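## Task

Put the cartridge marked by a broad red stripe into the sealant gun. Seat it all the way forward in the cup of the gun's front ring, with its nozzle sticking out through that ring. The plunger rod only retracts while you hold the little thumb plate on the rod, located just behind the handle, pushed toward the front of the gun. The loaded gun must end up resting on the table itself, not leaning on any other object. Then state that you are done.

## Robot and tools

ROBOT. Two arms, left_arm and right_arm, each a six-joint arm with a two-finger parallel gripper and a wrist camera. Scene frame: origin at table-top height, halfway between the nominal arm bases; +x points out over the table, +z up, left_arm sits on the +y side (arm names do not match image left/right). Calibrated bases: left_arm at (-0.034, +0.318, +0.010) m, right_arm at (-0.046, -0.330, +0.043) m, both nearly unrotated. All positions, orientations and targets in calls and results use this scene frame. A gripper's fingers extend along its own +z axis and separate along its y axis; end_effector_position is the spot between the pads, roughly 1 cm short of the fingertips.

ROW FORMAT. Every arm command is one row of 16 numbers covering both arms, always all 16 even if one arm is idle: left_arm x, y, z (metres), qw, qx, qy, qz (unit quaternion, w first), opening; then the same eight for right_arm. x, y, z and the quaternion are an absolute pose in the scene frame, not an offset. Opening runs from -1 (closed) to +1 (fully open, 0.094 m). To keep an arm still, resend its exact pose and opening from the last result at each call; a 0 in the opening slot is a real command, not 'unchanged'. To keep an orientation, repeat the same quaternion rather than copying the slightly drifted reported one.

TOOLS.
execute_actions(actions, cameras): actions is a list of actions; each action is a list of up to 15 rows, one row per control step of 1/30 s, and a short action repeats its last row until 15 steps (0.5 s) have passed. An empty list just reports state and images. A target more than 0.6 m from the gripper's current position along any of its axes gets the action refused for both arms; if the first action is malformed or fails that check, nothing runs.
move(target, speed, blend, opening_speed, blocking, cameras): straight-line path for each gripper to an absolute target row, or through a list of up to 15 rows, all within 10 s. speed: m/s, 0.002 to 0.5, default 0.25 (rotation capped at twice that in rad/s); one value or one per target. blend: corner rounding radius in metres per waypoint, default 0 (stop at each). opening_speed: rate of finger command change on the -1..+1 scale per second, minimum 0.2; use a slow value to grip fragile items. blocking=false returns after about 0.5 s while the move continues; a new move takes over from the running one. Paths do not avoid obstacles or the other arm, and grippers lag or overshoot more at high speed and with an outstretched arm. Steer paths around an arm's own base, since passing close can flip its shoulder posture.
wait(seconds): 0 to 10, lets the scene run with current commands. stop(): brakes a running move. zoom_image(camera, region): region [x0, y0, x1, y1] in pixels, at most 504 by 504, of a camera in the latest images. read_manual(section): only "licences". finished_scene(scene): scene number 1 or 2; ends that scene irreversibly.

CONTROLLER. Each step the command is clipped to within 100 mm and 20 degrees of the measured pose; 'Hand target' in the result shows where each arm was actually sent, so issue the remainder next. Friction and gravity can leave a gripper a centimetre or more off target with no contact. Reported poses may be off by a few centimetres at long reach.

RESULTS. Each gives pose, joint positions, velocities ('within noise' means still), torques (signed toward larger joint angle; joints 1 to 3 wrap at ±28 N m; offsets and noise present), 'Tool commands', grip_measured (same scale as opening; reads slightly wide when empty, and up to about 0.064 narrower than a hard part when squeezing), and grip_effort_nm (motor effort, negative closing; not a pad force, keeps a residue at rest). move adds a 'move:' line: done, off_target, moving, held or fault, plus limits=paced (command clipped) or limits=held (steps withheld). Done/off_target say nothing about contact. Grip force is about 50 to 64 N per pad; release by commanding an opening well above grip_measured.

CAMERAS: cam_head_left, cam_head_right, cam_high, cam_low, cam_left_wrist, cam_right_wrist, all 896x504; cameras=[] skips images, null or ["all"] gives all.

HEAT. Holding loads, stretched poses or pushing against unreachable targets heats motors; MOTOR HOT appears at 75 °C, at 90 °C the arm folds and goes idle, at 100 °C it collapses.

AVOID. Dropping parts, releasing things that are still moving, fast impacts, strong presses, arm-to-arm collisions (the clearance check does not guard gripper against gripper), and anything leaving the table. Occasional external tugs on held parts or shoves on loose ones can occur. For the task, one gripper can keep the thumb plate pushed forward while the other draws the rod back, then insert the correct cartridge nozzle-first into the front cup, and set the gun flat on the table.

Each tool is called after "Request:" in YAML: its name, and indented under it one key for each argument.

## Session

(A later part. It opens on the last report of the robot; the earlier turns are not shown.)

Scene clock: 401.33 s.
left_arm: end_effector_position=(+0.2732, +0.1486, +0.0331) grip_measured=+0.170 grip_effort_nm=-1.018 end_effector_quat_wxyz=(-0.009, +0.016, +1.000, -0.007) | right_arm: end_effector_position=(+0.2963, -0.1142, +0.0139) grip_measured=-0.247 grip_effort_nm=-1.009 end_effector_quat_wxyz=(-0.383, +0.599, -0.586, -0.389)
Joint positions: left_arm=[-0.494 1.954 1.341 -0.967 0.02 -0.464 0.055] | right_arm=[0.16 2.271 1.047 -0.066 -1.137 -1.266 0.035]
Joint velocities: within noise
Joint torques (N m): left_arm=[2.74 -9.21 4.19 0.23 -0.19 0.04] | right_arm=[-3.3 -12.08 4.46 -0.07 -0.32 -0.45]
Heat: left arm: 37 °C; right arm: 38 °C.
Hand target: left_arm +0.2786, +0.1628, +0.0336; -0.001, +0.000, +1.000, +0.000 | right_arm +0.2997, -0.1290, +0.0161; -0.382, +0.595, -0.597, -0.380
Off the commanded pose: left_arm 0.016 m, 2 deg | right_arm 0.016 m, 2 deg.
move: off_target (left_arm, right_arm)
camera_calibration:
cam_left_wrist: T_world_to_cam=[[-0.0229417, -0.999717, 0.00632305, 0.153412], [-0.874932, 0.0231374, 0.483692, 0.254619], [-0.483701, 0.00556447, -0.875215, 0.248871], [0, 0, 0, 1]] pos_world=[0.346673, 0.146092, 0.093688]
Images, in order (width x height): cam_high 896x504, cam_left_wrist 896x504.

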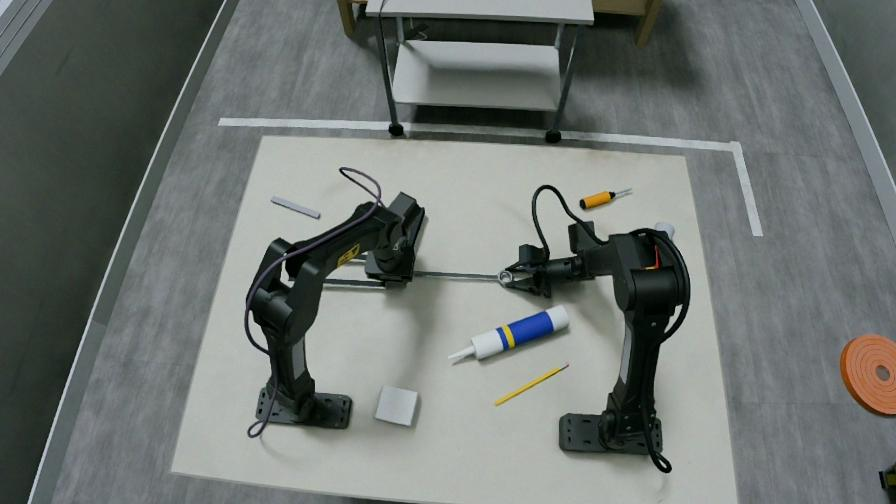

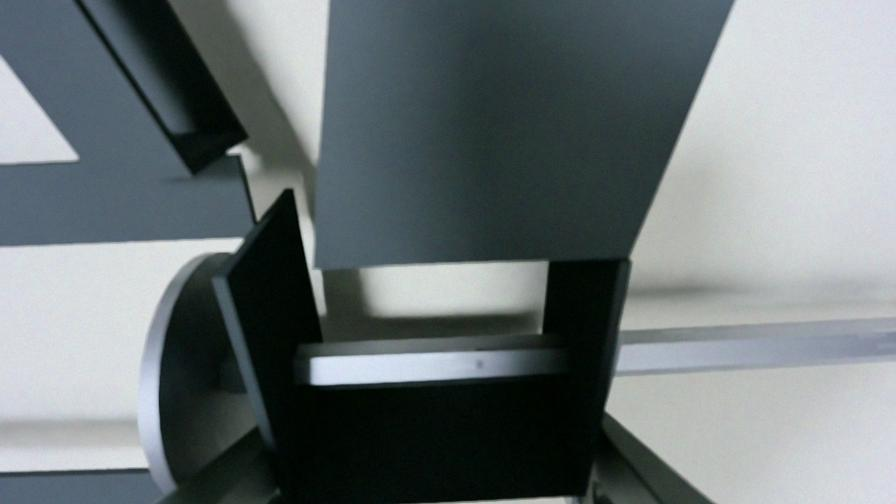

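Request:
move:
  target:
    - [0.277,0.152,0.034,0,0,1,0,0.24,0.300,-0.119,0.016,0.3799,-0.5964,0.5964,0.3799,-0.45]
    - [0.277,0.152,0.095,0,0,1,0,0.24,0.300,-0.119,0.016,0.3799,-0.5964,0.5964,0.3799,-0.45]
    - [0.279,0.154,0.092,0,0,1,0,0.95,0.300,-0.119,0.016,0.3799,-0.5964,0.5964,0.3799,-0.45]
  speed: 0.06
  opening_speed: 1
  cameras: ["cam_left_wrist","cam_right_wrist","cam_high"]

Scene clock: 428.90 s.
left_arm: end_effector_position=(+0.2689, +0.1355, +0.0589) grip_measured=+0.947 grip_effort_nm=0.164 end_effector_quat_wxyz=(-0.029, +0.016, +0.999, -0.020) | right_arm: end_effector_position=(+0.2925, -0.1094, +0.0194) grip_measured=-0.247 grip_effort_nm=-1.004 end_effector_quat_wxyz=(-0.377, +0.582, -0.590, -0.414)
Joint positions: left_arm=[-0.511 1.954 1.447 -1.096 0.063 -0.481 0.091] | right_arm=[0.168 2.271 1.047 -0.067 -1.172 -1.215 0.035]
Joint velocities: within noise
Joint torques (N m): left_arm=[2.14 -12.88 9.28 -0.48 -0.55 -0.07] | right_arm=[-1.48 -12.14 3.88 0.53 -0.01 -0.37]
Heat: left arm: 38 °C; right arm: 37 °C.
Hand target: left_arm +0.2799, +0.1521, +0.0901; +0.004, -0.001, +1.000, -0.003 | right_arm +0.2992, -0.1184, +0.0174; -0.382, +0.595, -0.595, -0.384
Off the commanded pose: left_arm 0.039 m, 4 deg | right_arm 0.013 m, 4 deg.
move: off_target (left_arm, right_arm); target 3's new opening was sent with left_arm's hand 0.036 m and 2 deg from that target
camera_calibration:
cam_left_wrist: T_world_to_cam=[[-0.0212405, -0.999229, 0.0330333, 0.137915], [-0.854229, 0.0353058, 0.518697, 0.229395], [-0.519463, -0.0172006, -0.85432, 0.280883], [0, 0, 0, 1]] pos_world=[0.344793, 0.134541, 0.116422]
cam_right_wrist: T_world_to_cam=[[0.998278, 0.00479221, -0.058472, -0.289963], [-0.0372505, -0.718207, -0.694831, -0.0140947], [-0.0453248, 0.695813, -0.716792, 0.18587], [0, 0, 0, 1]] pos_world=[0.297363, -0.138064, 0.106482]
Images, in order (width x height): cam_high 896x504, cam_left_wrist 896x504, cam_right_wrist 896x504.

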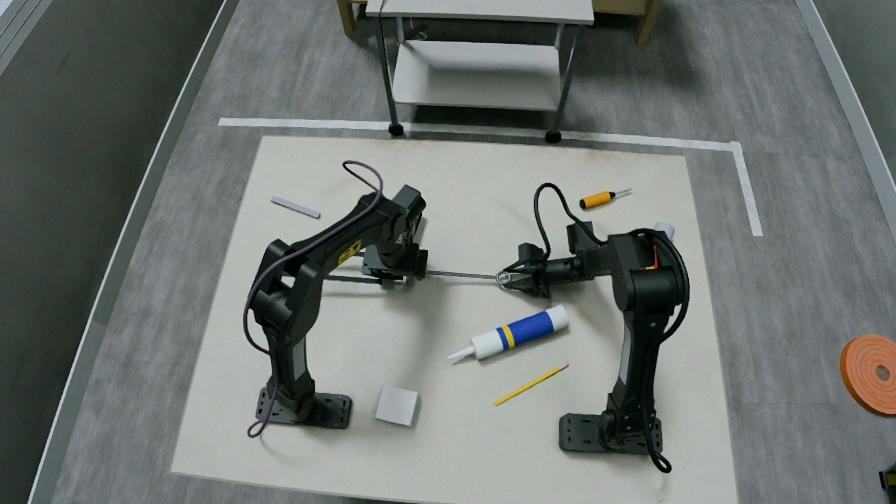

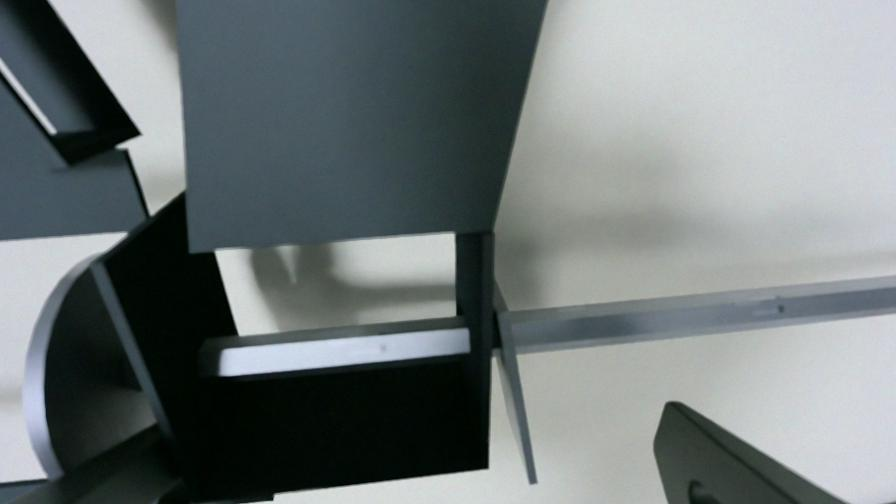

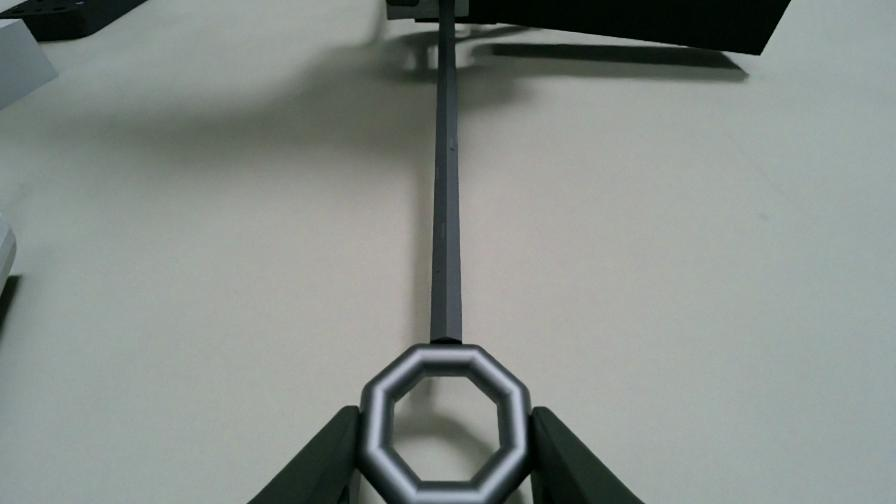

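Request:
move:
  target:
    - [0.279,0.150,0.032,0,0,1,0,0.95,0.300,-0.117,0.014,0.3799,-0.5964,0.5964,0.3799,-0.45]
  speed: 0.05
  cameras: ["cam_left_wrist","cam_right_wrist","cam_low"]

Scene clock: 441.37 s.
left_arm: end_effector_position=(+0.2746, +0.1345, +0.0399) grip_measured=+0.948 grip_effort_nm=0.115 end_effector_quat_wxyz=(-0.007, +0.010, +1.000, -0.028) | right_arm: end_effector_position=(+0.2958, -0.1125, +0.0126) grip_measured=-0.247 grip_effort_nm=-1.009 end_effector_quat_wxyz=(-0.375, +0.592, -0.595, -0.394)
Joint positions: left_arm=[-0.51 1.954 1.369 -0.972 0.056 -0.491 0.092] | right_arm=[0.167 2.273 1.047 -0.061 -1.131 -1.23 0.035]
Joint velocities: within noise
Joint torques (N m): left_arm=[1.17 -7.65 4.18 0.19 -0.49 -0.17] | right_arm=[-0.9 -11.54 3.86 0.68 -0.2 -0.17]
Heat: left arm: 41 °C; right arm: 37 °C.
Hand target: left_arm +0.2763, +0.1507, +0.0324; -0.004, -0.004, +1.000, +0.002 | right_arm +0.3005, -0.1178, +0.0120; -0.379, +0.599, -0.597, -0.376
Off the commanded pose: left_arm 0.018 m, 3 deg | right_arm 0.006 m, 2 deg.
move: off_target (left_arm)
camera_calibration:
cam_left_wrist: T_world_to_cam=[[-0.0108228, -0.998798, 0.047809, 0.134128], [-0.876312, 0.0325024, 0.480646, 0.252144], [-0.481622, -0.0366937, -0.875611, 0.260677], [0, 0, 0, 1]] pos_world=[0.347956, 0.135336, 0.100647]
cam_right_wrist: T_world_to_cam=[[0.999423, -0.00401346, -0.0337332, -0.295241], [-0.0255244, -0.74399, -0.667703, -0.0276192], [-0.0224173, 0.668179, -0.743663, 0.173781], [0, 0, 0, 1]] pos_world=[0.298262, -0.13785, 0.100834]
Images, in order (width x height): cam_low 896x504, cam_left_wrist 896x504, cam_right_wrist 896x504.

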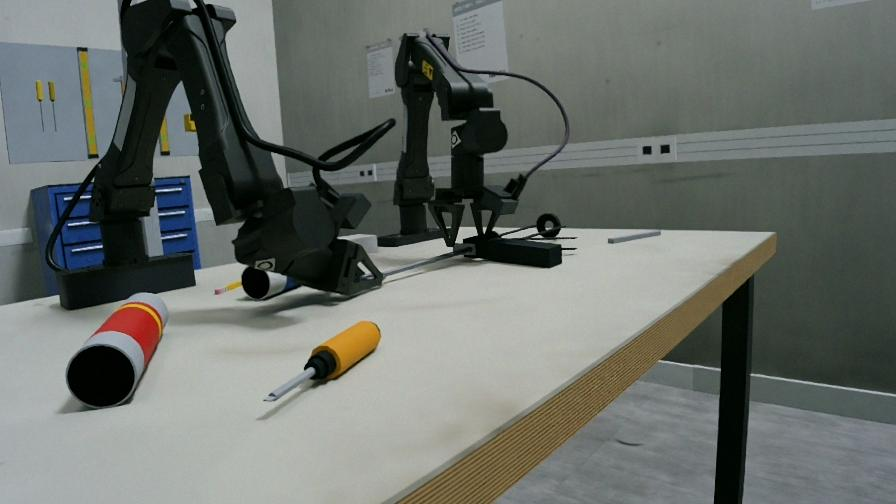

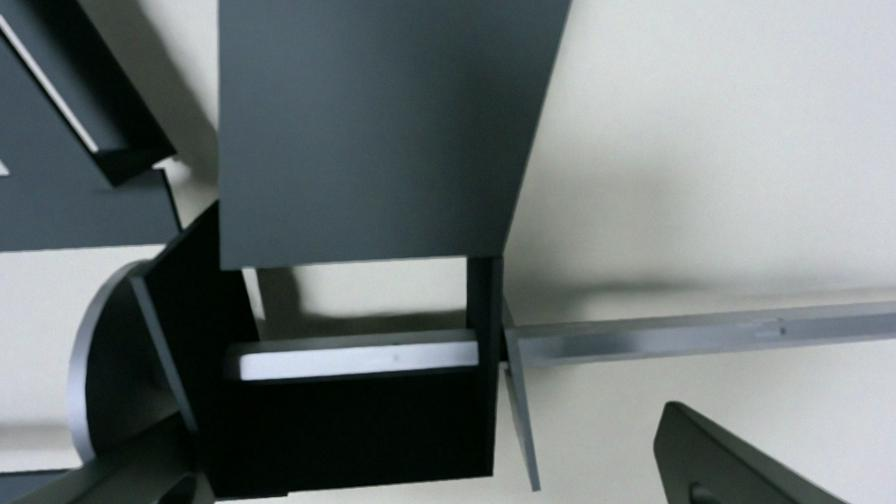

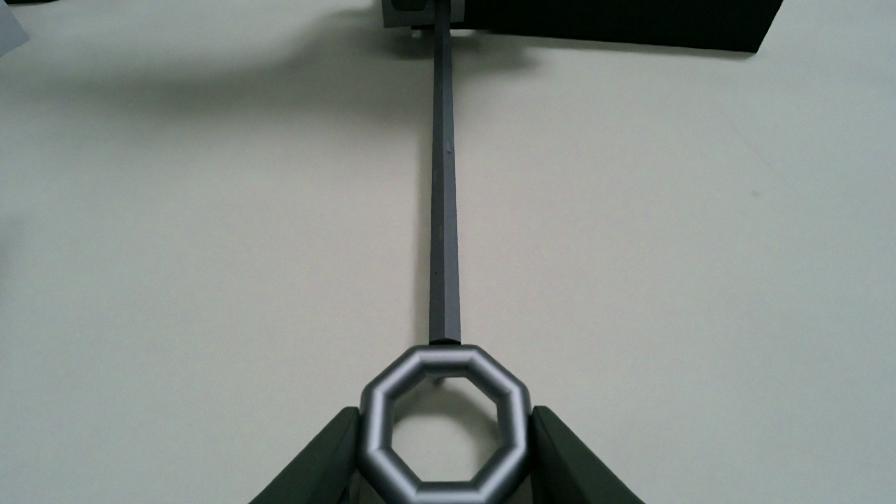

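Request:
move:
  target:
    - [0.279,0.140,0.036,0,0,1,0,0.95,0.300,-0.090,0.014,0.3799,-0.5964,0.5964,0.3799,-0.45]
  speed: 0.05
  cameras: ["cam_left_wrist","cam_right_wrist","cam_low"]

Scene clock: 455.50 s.
left_arm: end_effector_position=(+0.2809, +0.1460, +0.0391) grip_measured=+0.949 grip_effort_nm=0.085 end_effector_quat_wxyz=(+0.004, -0.002, +1.000, -0.006) | right_arm: end_effector_position=(+0.2994, -0.0983, +0.0089) grip_measured=-0.247 grip_effort_nm=-1.009 end_effector_quat_wxyz=(-0.373, +0.592, -0.604, -0.382)
Joint positions: left_arm=[-0.497 1.955 1.369 -0.972 0.006 -0.504 0.092] | right_arm=[0.211 2.273 1.03 0.058 -1.088 -1.117 0.035]
Joint velocities: within noise
Joint torques (N m): left_arm=[-0.69 -6.91 6.61 0.12 -0.13 -0.14] | right_arm=[0.77 -11.54 3.75 1.21 -0.4 0.22]
Heat: left arm: 38 °C; right arm: 37 °C.
Hand target: left_arm +0.2816, +0.1447, +0.0359; +0.002, -0.005, +1.000, +0.003 | right_arm +0.3021, -0.0943, +0.0136; -0.382, +0.594, -0.599, -0.377
Off the commanded pose: left_arm 0.007 m, 1 deg | right_arm 0.010 m, 1 deg.
move: done
camera_calibration:
cam_left_wrist: T_world_to_cam=[[0.0137575, -0.999897, 0.0041279, 0.140724], [-0.886972, -0.0102977, 0.461707, 0.267655], [-0.461617, -0.0100133, -0.887023, 0.254373], [0, 0, 0, 1]] pos_world=[0.35289, 0.146013, 0.101475]
cam_right_wrist: T_world_to_cam=[[0.999359, -0.0220574, -0.0281903, -0.300748], [-0.0350937, -0.758825, -0.650348, -0.0181842], [-0.00704649, 0.650921, -0.759113, 0.15541], [0, 0, 0, 1]] pos_world=[0.301012, -0.121592, 0.0976695]
Images, in order (width x height): cam_low 896x504, cam_left_wrist 896x504, cam_right_wrist 896x504.

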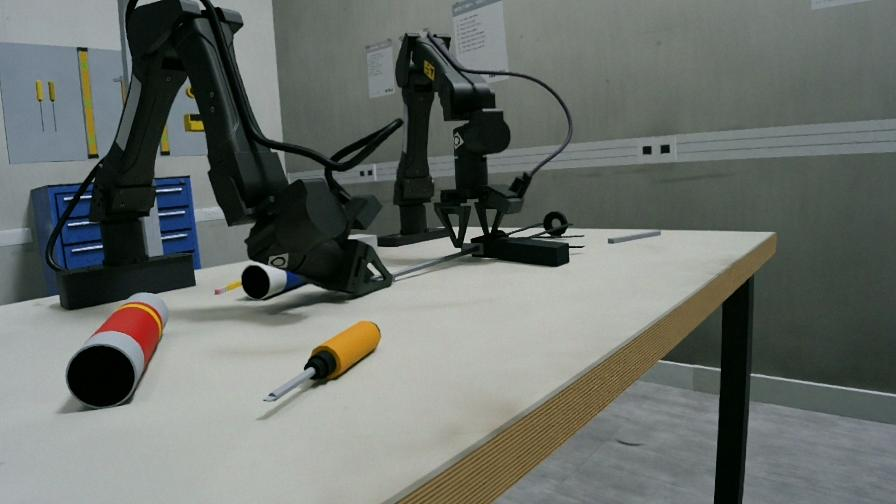

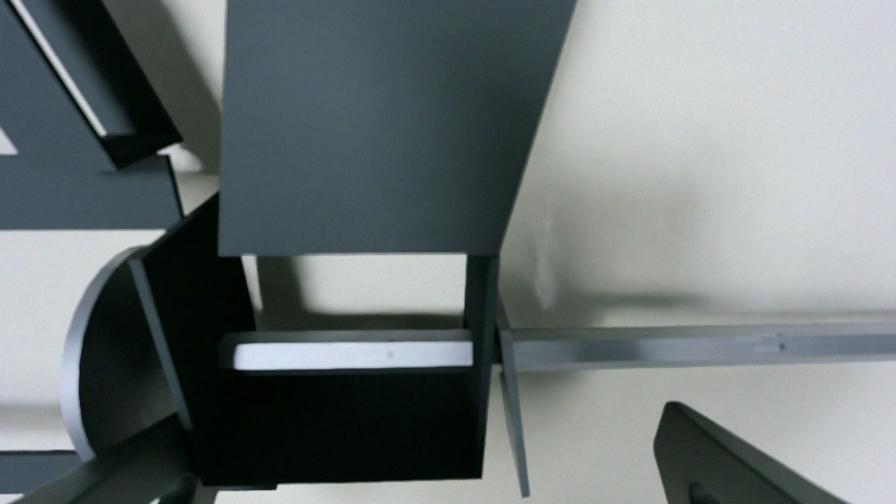

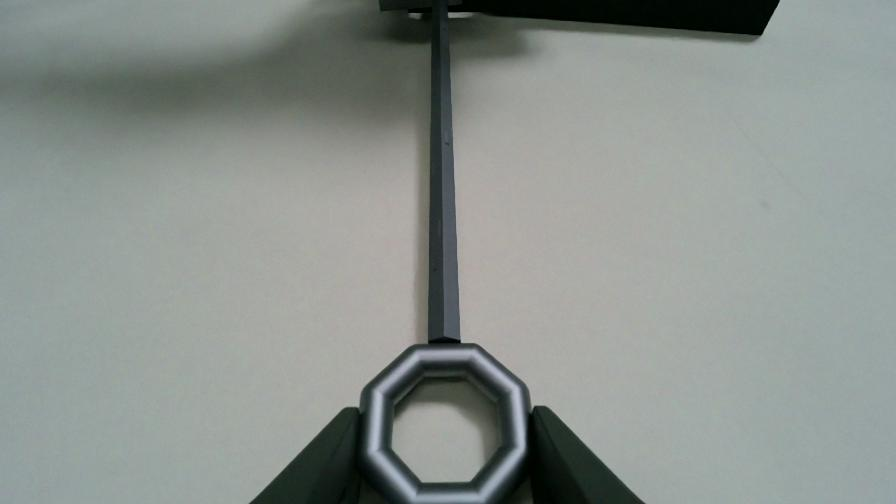

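Request:
move:
  target:
    - [0.276,0.166,0.034,0,0,1,0,0.0,0.300,-0.096,0.016,0.3799,-0.5964,0.5964,0.3799,-0.45]
  speed: 0.05
  opening_speed: 1
  cameras: ["cam_left_wrist"]

Request:
move:
  target:
    - [0.277,0.166,0.034,0,0,1,0,0.0,0.300,-0.080,0.016,0.3799,-0.5964,0.5964,0.3799,-0.45]
  speed: 0.05
  cameras: ["cam_left_wrist","cam_right_wrist","cam_low"]

Scene clock: 470.53 s.
left_arm: end_effector_position=(+0.2787, +0.1637, +0.0289) grip_measured=+0.174 grip_effort_nm=-1.013 end_effector_quat_wxyz=(-0.002, +0.006, +1.000, +0.006) | right_arm: end_effector_position=(+0.2992, -0.0978, +0.0086) grip_measured=-0.247 grip_effort_nm=-1.009 end_effector_quat_wxyz=(-0.372, +0.593, -0.604, -0.382)
Joint positions: left_arm=[-0.464 1.952 1.321 -0.949 -0.009 -0.455 0.055] | right_arm=[0.213 2.273 1.03 0.058 -1.086 -1.117 0.035]
Joint velocities: within noise
Joint torques (N m): left_arm=[0.51 -10.25 4.08 0.15 0.06 0.03] | right_arm=[0.36 -12.22 4 0.82 -0.47 -0.04]
Heat: left arm: 36 °C; right arm: 37 °C.
Hand target: left_arm +0.2757, +0.1659, +0.0342; +0.000, +0.004, +1.000, +0.000 | right_arm +0.2997, -0.0955, +0.0158; -0.380, +0.597, -0.596, -0.380
Off the commanded pose: left_arm 0.006 m, 1 deg | right_arm 0.008 m, 1 deg.
move: done
camera_calibration:
cam_left_wrist: T_world_to_cam=[[-0.00165728, -0.999807, -0.019574, 0.163488], [-0.881544, -0.00778022, 0.472038, 0.268354], [-0.472099, 0.0180377, -0.881361, 0.242687], [0, 0, 0, 1]] pos_world=[0.351409, 0.161166, 0.0904211]
Images, in order (width x height): cam_left_wrist 896x504.

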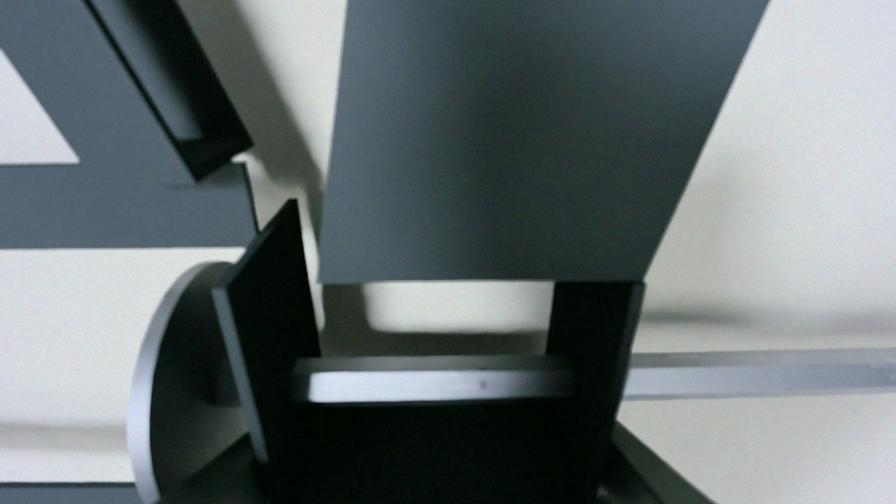

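Scene clock: 471.57 s.
left_arm: end_effector_position=(+0.2805, +0.1673, +0.0289) grip_measured=+0.173 grip_effort_nm=-1.018 end_effector_quat_wxyz=(-0.002, +0.005, +1.000, +0.007) | right_arm: end_effector_position=(+0.3007, -0.0931, +0.0085) grip_measured=-0.247 grip_effort_nm=-1.013 end_effector_quat_wxyz=(-0.371, +0.591, -0.608, -0.380)
Joint positions: left_arm=[-0.453 1.952 1.321 -0.949 -0.01 -0.445 0.055] | right_arm=[0.226 2.273 1.03 0.086 -1.074 -1.08 0.035]
Joint velocities: within noise
Joint torques (N m): left_arm=[-0.23 -9.99 4.4 0.12 0.13 -0.12] | right_arm=[2.59 -11.82 3.82 1.38 -0.43 0.38]
Heat: left arm: 37 °C; right arm: 37 °C.
Hand target: left_arm +0.2773, +0.1658, +0.0339; +0.000, +0.000, +1.000, +0.000 | right_arm +0.3002, -0.0810, +0.0160; -0.379, +0.596, -0.597, -0.380
Off the commanded pose: left_arm 0.006 m, 1 deg | right_arm 0.015 m, 2 deg.
move: off_target (right_arm)
camera_calibration:
cam_left_wrist: T_world_to_cam=[[-0.000125902, -0.999781, -0.0209099, 0.166709], [-0.881796, -0.00975074, 0.47153, 0.270348], [-0.471631, 0.0184976, -0.881602, 0.243253], [0, 0, 0, 1]] pos_world=[0.353138, 0.164809, 0.0904613]
cam_right_wrist: T_world_to_cam=[[0.999102, -0.0282458, -0.031574, -0.302432], [-0.0419554, -0.763017, -0.645016, -0.012829], [-0.00587251, 0.645761, -0.763517, 0.151013], [0, 0, 0, 1]] pos_world=[0.302509, -0.115849, 0.097477]
Images, in order (width x height): cam_low 896x504, cam_left_wrist 896x504, cam_right_wrist 896x504.

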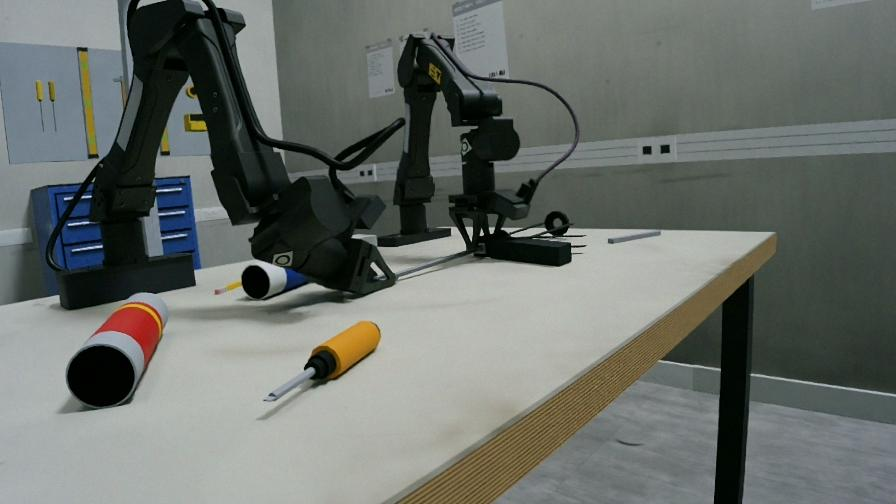

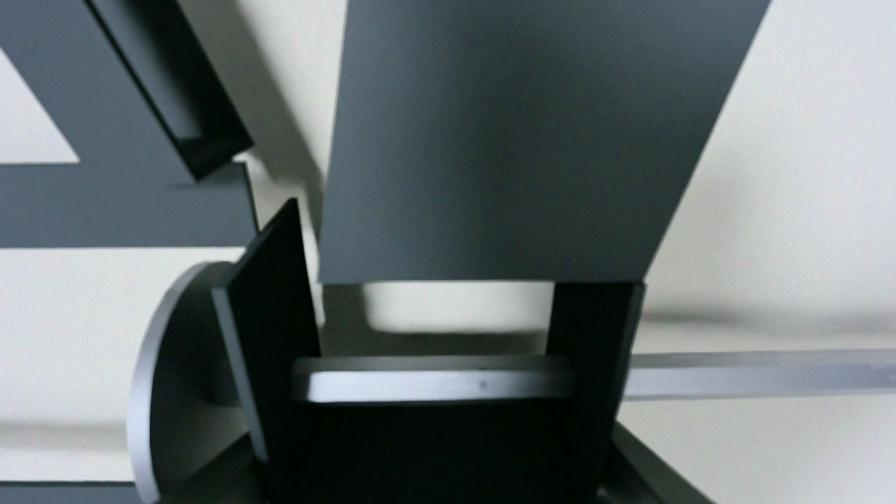

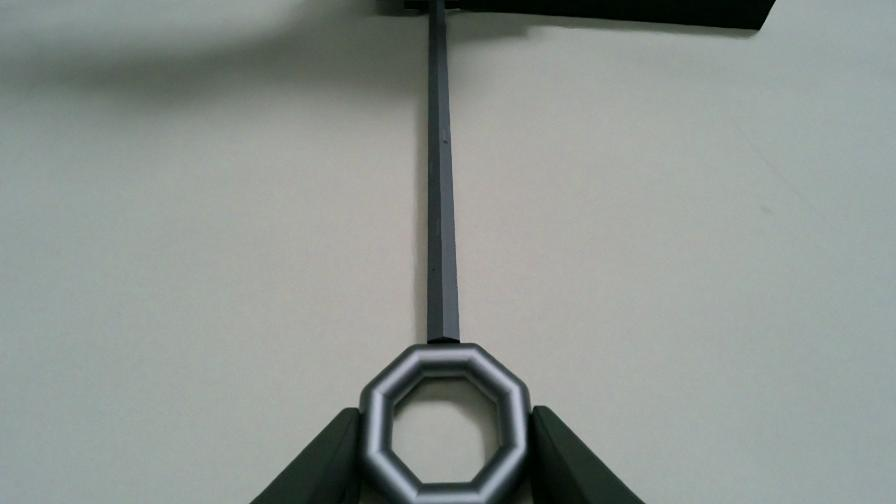

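Request:
move:
  target:
    - [0.277,0.155,0.036,0,0,1,0,0.0,0.300,-0.070,0.016,0.3799,-0.5964,0.5964,0.3799,-0.45]
  speed: 0.04
  cameras: ["cam_left_wrist"]

Scene clock: 479.70 s.
left_arm: end_effector_position=(+0.2804, +0.1671, +0.0289) grip_measured=+0.173 grip_effort_nm=-1.023 end_effector_quat_wxyz=(-0.002, +0.004, +1.000, +0.007) | right_arm: end_effector_position=(+0.3010, -0.0819, +0.0088) grip_measured=-0.247 grip_effort_nm=-1.009 end_effector_quat_wxyz=(-0.369, +0.593, -0.608, -0.377)
Joint positions: left_arm=[-0.454 1.952 1.321 -0.949 -0.012 -0.448 0.055] | right_arm=[0.259 2.273 1.03 0.132 -1.054 -1.03 0.035]
Joint velocities: within noise
Joint torques (N m): left_arm=[-2.39 -8.77 6.61 0.01 0.13 -0.42] | right_arm=[2.33 -11.48 3.92 1.47 -0.47 0.35]
Heat: left arm: 37 °C; right arm: 37 °C.
Hand target: left_arm +0.2771, +0.1553, +0.0358; +0.000, +0.000, +1.000, +0.000 | right_arm +0.2999, -0.0702, +0.0160; -0.379, +0.597, -0.596, -0.380
Off the commanded pose: left_arm 0.014 m, 1 deg | right_arm 0.014 m, 2 deg.
move: off_target (left_arm, right_arm)
camera_calibration:
cam_left_wrist: T_world_to_cam=[[0.00140839, -0.99975, -0.0222973, 0.166077], [-0.882119, -0.0117447, 0.470881, 0.270688], [-0.471025, 0.0190057, -0.881915, 0.242962], [0, 0, 0, 1]] pos_world=[0.352987, 0.164597, 0.090513]
Images, in order (width x height): cam_left_wrist 896x504.

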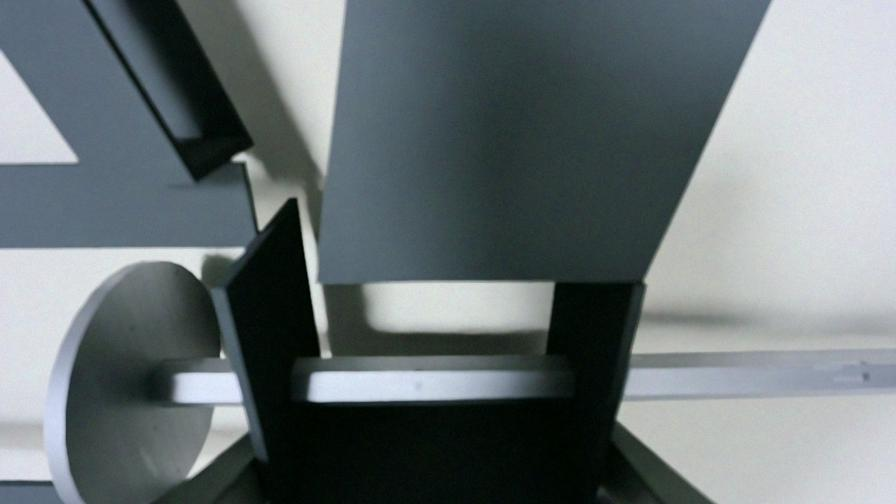

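Request:
move:
  target:
    - [0.279,0.165,0.036,0,0,1,0,0.25,0.300,-0.078,0.016,0.3799,-0.5964,0.5964,0.3799,-0.45]
    - [0.279,0.164,0.080,0,0,1,0,0.25,0.300,-0.078,0.016,0.3799,-0.5964,0.5964,0.3799,-0.45]
  speed: 0.05
  opening_speed: 1
  cameras: ["cam_left_wrist","cam_right_wrist","cam_low"]

Scene clock: 491.70 s.
left_arm: end_effector_position=(+0.2722, +0.1726, +0.0440) grip_measured=+0.255 grip_effort_nm=-0.252 end_effector_quat_wxyz=(-0.027, -0.002, +0.999, +0.024) | right_arm: end_effector_position=(+0.2936, -0.0753, +0.0127) grip_measured=-0.247 grip_effort_nm=-1.009 end_effector_quat_wxyz=(-0.364, +0.587, -0.603, -0.398)
Joint positions: left_arm=[-0.454 1.952 1.382 -1.072 -0.02 -0.461 0.059] | right_arm=[0.272 2.273 1.027 0.132 -1.086 -1.005 0.035]
Joint velocities: within noise
Joint torques (N m): left_arm=[-0.13 -13.29 9.58 -0.36 0.22 -0.06] | right_arm=[0.27 -11.81 3.95 1.12 -0.28 -0.14]
Heat: left arm: 37 °C; right arm: 37 °C.
Hand target: left_arm +0.2802, +0.1638, +0.0786; +0.004, -0.004, +1.000, -0.002 | right_arm +0.2973, -0.0742, +0.0162; -0.376, +0.597, -0.595, -0.384
Off the commanded pose: left_arm 0.038 m, 4 deg | right_arm 0.008 m, 3 deg.
move: off_target (left_arm, right_arm)
camera_calibration:
cam_left_wrist: T_world_to_cam=[[0.0113233, -0.998316, -0.0568903, 0.17054], [-0.856527, -0.0390415, 0.514623, 0.252238], [-0.515978, 0.0429009, -0.855527, 0.259295], [0, 0, 0, 1]] pos_world=[0.347908, 0.168977, 0.101729]
cam_right_wrist: T_world_to_cam=[[0.998121, -0.00824934, -0.060714, -0.292526], [-0.0462789, -0.750906, -0.658786, 0.00550658], [-0.0401559, 0.660358, -0.749877, 0.153586], [0, 0, 0, 1]] pos_world=[0.298398, -0.0996998, 0.101038]
Images, in order (width x height): cam_low 896x504, cam_left_wrist 896x504, cam_right_wrist 896x504.

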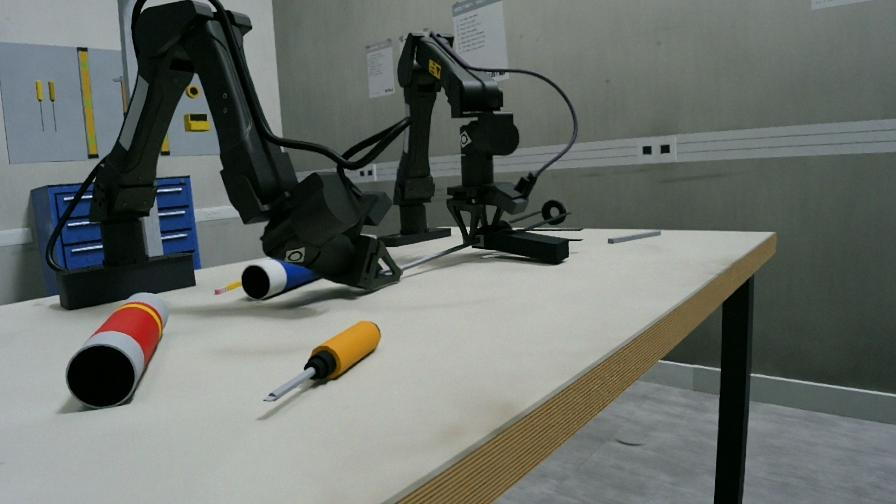

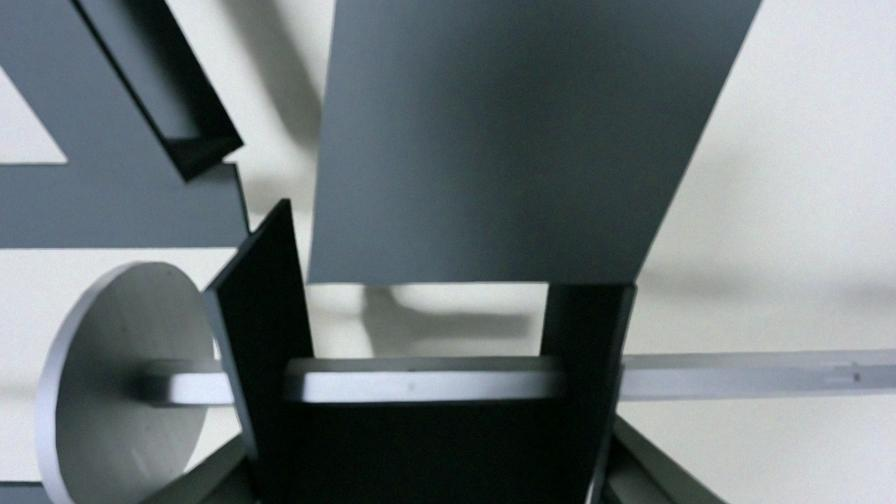

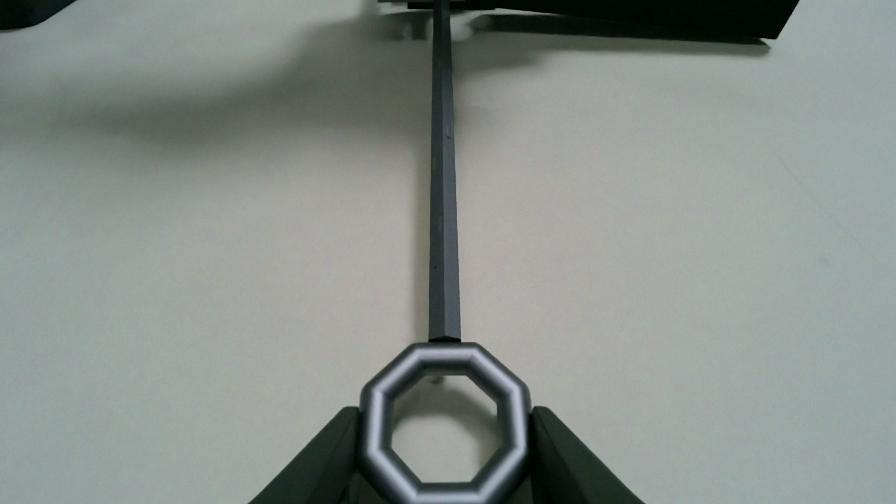

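Request:
move:
  target:
    - [0.277,0.165,0.032,0,0,1,0,0.25,0.300,-0.078,0.016,0.3799,-0.5964,0.5964,0.3799,-0.45]
    - [0.277,0.168,0.032,0,0,1,0,0.45,0.300,-0.078,0.016,0.3799,-0.5964,0.5964,0.3799,-0.45]
  speed: 0.05
  opening_speed: 1
  cameras: ["cam_left_wrist","cam_low"]

Scene clock: 511.87 s.
left_arm: end_effector_position=(+0.2739, +0.1688, +0.0269) grip_measured=+0.448 grip_effort_nm=0.105 end_effector_quat_wxyz=(-0.012, +0.003, +1.000, +0.012) | right_arm: end_effector_position=(+0.2964, -0.0774, +0.0103) grip_measured=-0.247 grip_effort_nm=-1.009 end_effector_quat_wxyz=(-0.369, +0.596, -0.600, -0.384)
Joint positions: left_arm=[-0.458 1.952 1.312 -0.963 -0.01 -0.455 0.068] | right_arm=[0.269 2.273 1.027 0.135 -1.068 -1.033 0.035]
Joint velocities: within noise
Joint torques (N m): left_arm=[0.18 -9.95 4.55 0.21 0.13 0.15] | right_arm=[-0.65 -11.79 3.9 1.12 -0.43 -0.03]
Heat: left arm: 40 °C; right arm: 38 °C.
Hand target: left_arm +0.2743, +0.1672, +0.0321; -0.005, +0.007, +1.000, +0.000 | right_arm +0.3009, -0.0790, +0.0160; -0.382, +0.598, -0.594, -0.378
Off the commanded pose: left_arm 0.006 m, 2 deg | right_arm 0.007 m, 1 deg.
move: done
camera_calibration:
cam_left_wrist: T_world_to_cam=[[0.00393865, -0.999504, -0.0312368, 0.167271], [-0.871894, -0.0187287, 0.489336, 0.263797], [-0.489678, 0.0253079, -0.871536, 0.241845], [0, 0, 0, 1]] pos_world=[0.34777, 0.166008, 0.0869162]
Images, in order (width x height): cam_low 896x504, cam_left_wrist 896x504.

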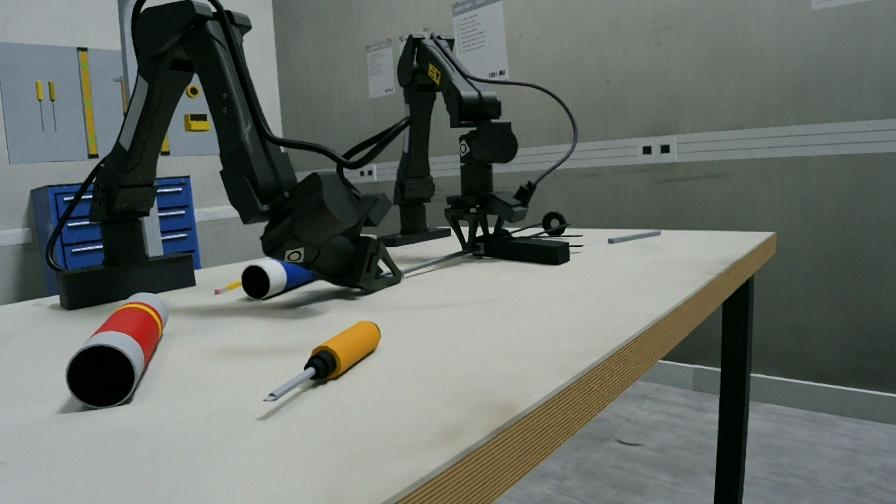

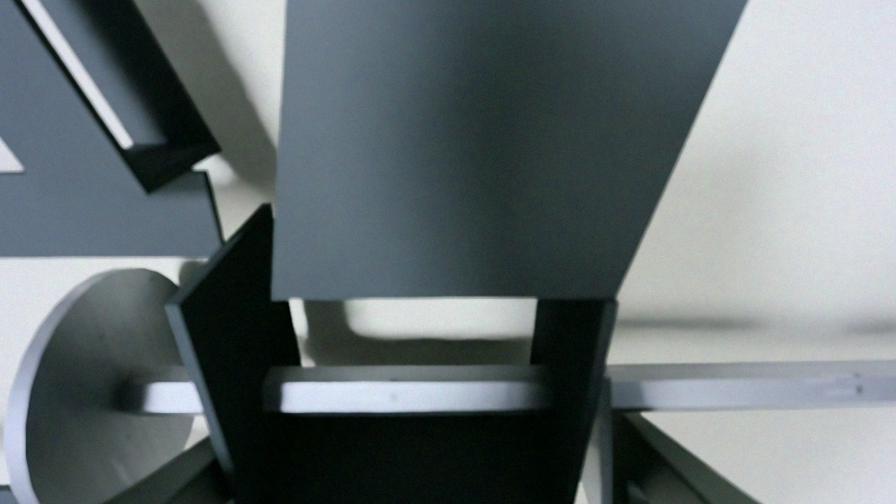

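Request:
move:
  target:
    - [0.277,0.166,0.060,0,0,1,0,0.47,0.300,-0.078,0.016,0.3799,-0.5964,0.5964,0.3799,-0.45]
  speed: 0.05
  opening_speed: 1
  cameras: ["cam_left_wrist","cam_low"]

Scene clock: 520.23 s.
left_arm: end_effector_position=(+0.2705, +0.1702, +0.0371) grip_measured=+0.468 grip_effort_nm=0.100 end_effector_quat_wxyz=(-0.022, +0.002, +1.000, +0.014) | right_arm: end_effector_position=(+0.2964, -0.0774, +0.0103) grip_measured=-0.247 grip_effort_nm=-1.009 end_effector_quat_wxyz=(-0.369, +0.596, -0.600, -0.384)
Joint positions: left_arm=[-0.456 1.942 1.339 -1.02 -0.006 -0.455 0.069] | right_arm=[0.269 2.273 1.027 0.135 -1.068 -1.033 0.035]
Joint velocities: within noise
Joint torques (N m): left_arm=[0.34 -11.54 7.79 -0.2 0.1 -0.02] | right_arm=[-0.4 -11.79 3.89 1.11 -0.44 0.07]
Heat: left arm: 39 °C; right arm: 38 °C.
Hand target: left_arm +0.2769, +0.1658, +0.0593; +0.000, -0.001, +1.000, -0.002 | right_arm +0.3000, -0.0780, +0.0159; -0.380, +0.597, -0.596, -0.380
Off the commanded pose: left_arm 0.024 m, 3 deg | right_arm 0.007 m, 1 deg.
move: off_target (left_arm)
camera_calibration:
cam_left_wrist: T_world_to_cam=[[0.00504617, -0.999362, -0.0353493, 0.168766], [-0.862638, -0.0222304, 0.505333, 0.253384], [-0.505797, 0.0279437, -0.8622, 0.252621], [0, 0, 0, 1]] pos_world=[0.345502, 0.167232, 0.0957319]
Images, in order (width x height): cam_low 896x504, cam_left_wrist 896x504.

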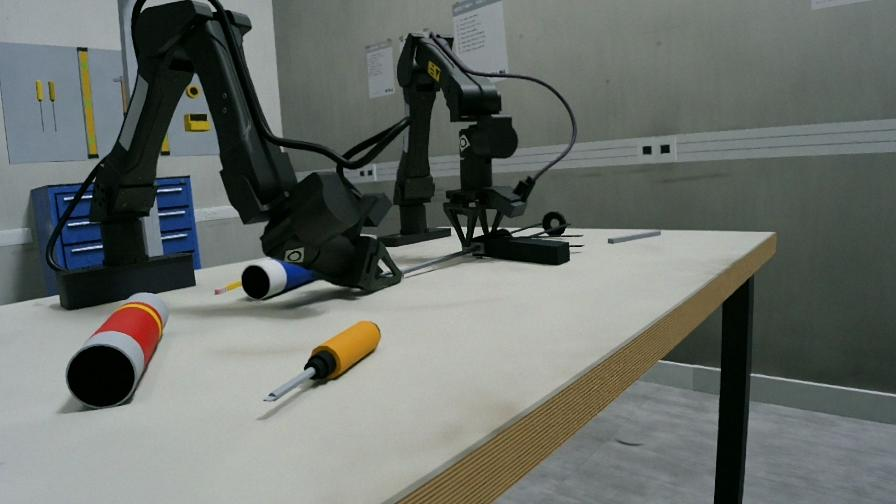

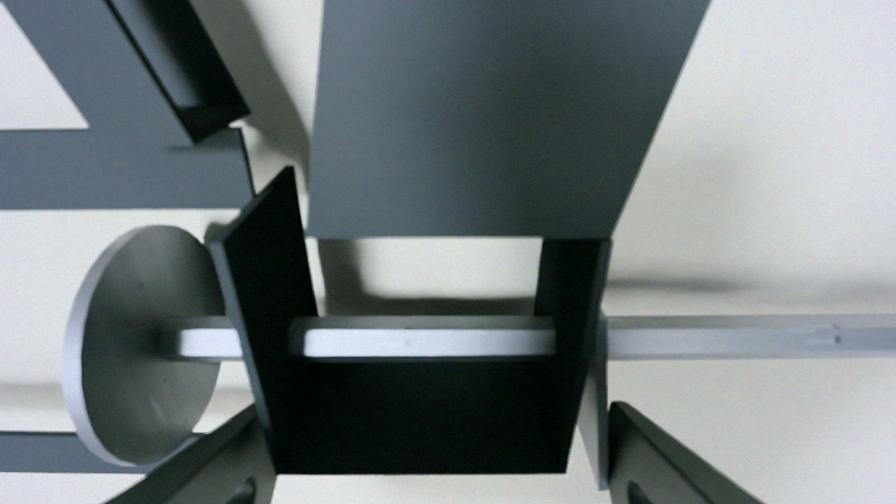

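Request:
move:
  target:
    - [0.277,0.166,0.050,0,0,1,0,0.6,0.300,-0.078,0.016,0.3799,-0.5964,0.5964,0.3799,-0.45]
    - [0.277,0.166,0.095,0,0,1,0,0.6,0.300,-0.078,0.016,0.3799,-0.5964,0.5964,0.3799,-0.45]
  speed: 0.05
  opening_speed: 1
  cameras: ["cam_left_wrist","cam_low"]

Scene clock: 531.53 s.
left_arm: end_effector_position=(+0.2723, +0.1693, +0.0710) grip_measured=+0.598 grip_effort_nm=0.105 end_effector_quat_wxyz=(-0.024, +0.002, +1.000, +0.015) | right_arm: end_effector_position=(+0.2964, -0.0774, +0.0103) grip_measured=-0.247 grip_effort_nm=-1.009 end_effector_quat_wxyz=(-0.369, +0.596, -0.600, -0.384)
Joint positions: left_arm=[-0.456 1.915 1.444 -1.155 -0.006 -0.455 0.075] | right_arm=[0.269 2.273 1.027 0.135 -1.068 -1.033 0.035]
Joint velocities: within noise
Joint torques (N m): left_arm=[-0.08 -11.58 8.06 -0.14 0.05 -0.04] | right_arm=[-0.39 -11.81 3.89 1.11 -0.43 0.06]
Heat: left arm: 40 °C; right arm: 38 °C.
Hand target: left_arm +0.2770, +0.1661, +0.0938; -0.001, +0.000, +1.000, +0.000 | right_arm +0.3000, -0.0780, +0.0159; -0.380, +0.597, -0.596, -0.380
Off the commanded pose: left_arm 0.025 m, 3 deg | right_arm 0.007 m, 1 deg.
move: off_target (left_arm)
camera_calibration:
cam_left_wrist: T_world_to_cam=[[0.00489603, -0.999288, -0.0374037, 0.169236], [-0.860545, -0.0232624, 0.508843, 0.237152], [-0.509351, 0.0296963, -0.860046, 0.28331], [0, 0, 0, 1]] pos_world=[0.347555, 0.166219, 0.129317]
Images, in order (width x height): cam_low 896x504, cam_left_wrist 896x504.

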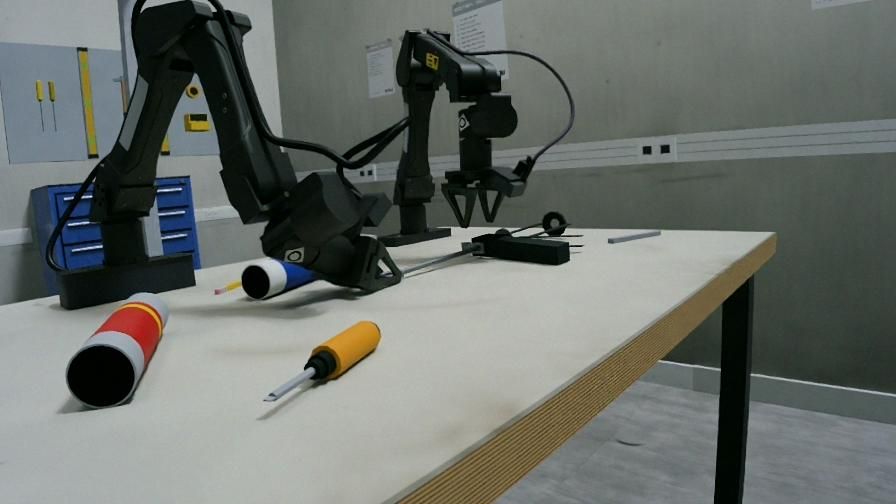

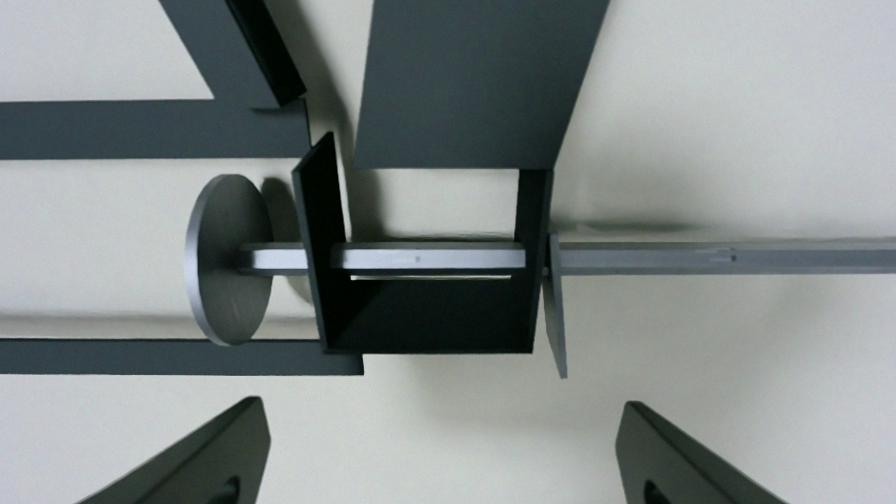

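Request:
move:
  target:
    - [0.280,0.176,0.088,0,0,1,0,1.0,0.300,-0.078,0.016,0.3799,-0.5964,0.5964,0.3799,0.1]
    - [0.280,0.176,0.080,0,0,1,0,1.0,0.300,-0.15,0.04,0.3799,-0.5964,0.5964,0.3799,0.1]
  speed: 0.08
  opening_speed: 1
  cameras: ["cam_left_wrist","cam_right_wrist"]

Scene clock: 581.23 s.
left_arm: end_effector_position=(+0.2727, +0.1783, +0.0678) grip_measured=+0.998 grip_effort_nm=0.105 end_effector_quat_wxyz=(-0.029, -0.007, +0.999, +0.017) | right_arm: end_effector_position=(+0.2942, -0.1519, +0.0238) grip_measured=+0.098 grip_effort_nm=0.134 end_effector_quat_wxyz=(-0.359, +0.591, -0.615, -0.379)
Joint positions: left_arm=[-0.431 1.915 1.43 -1.151 -0.006 -0.448 0.094] | right_arm=[0.065 2.216 1.075 -0.34 -1.097 -1.424 0.052]
Joint velocities: within noise
Joint torques (N m): left_arm=[0.34 -11.26 5.09 0.32 0.06 0.13] | right_arm=[-0.34 -12.26 6.17 0.09 -0.79 -0.19]
Heat: left arm: 42 °C; right arm: 39 °C.
Hand target: left_arm +0.2795, +0.1758, +0.0796; -0.001, -0.003, +1.000, +0.001 | right_arm +0.3006, -0.1501, +0.0405; -0.379, +0.592, -0.600, -0.382
Off the commanded pose: left_arm 0.014 m, 4 deg | right_arm 0.017 m, 3 deg.
move: off_target (left_arm, right_arm)
camera_calibration:
cam_left_wrist: T_world_to_cam=[[0.0229071, -0.998861, -0.0418464, 0.173452], [-0.854881, -0.0412719, 0.51718, 0.240442], [-0.518318, 0.0239266, -0.854853, 0.283597], [0, 0, 0, 1]] pos_world=[0.34857, 0.176393, 0.12534]
cam_right_wrist: T_world_to_cam=[[0.998355, -0.0298859, -0.0489251, -0.296663], [-0.0540277, -0.775929, -0.628502, -0.0469016], [-0.019179, 0.630112, -0.776267, 0.202474], [0, 0, 0, 1]] pos_world=[0.297524, -0.172839, 0.113182]
Images, in order (width x height): cam_left_wrist 896x504, cam_right_wrist 896x504.

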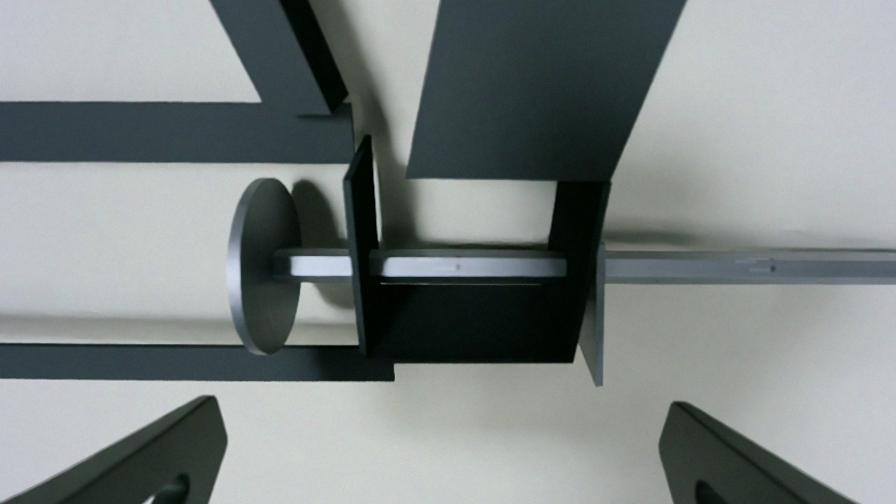

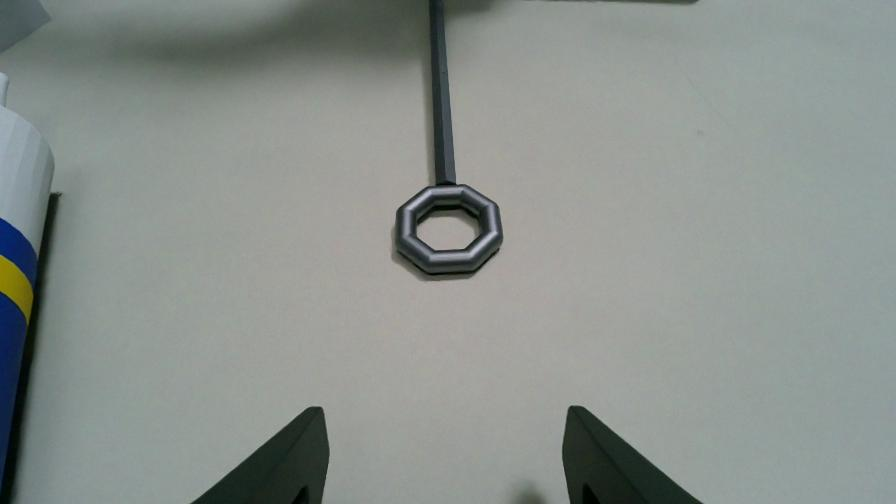

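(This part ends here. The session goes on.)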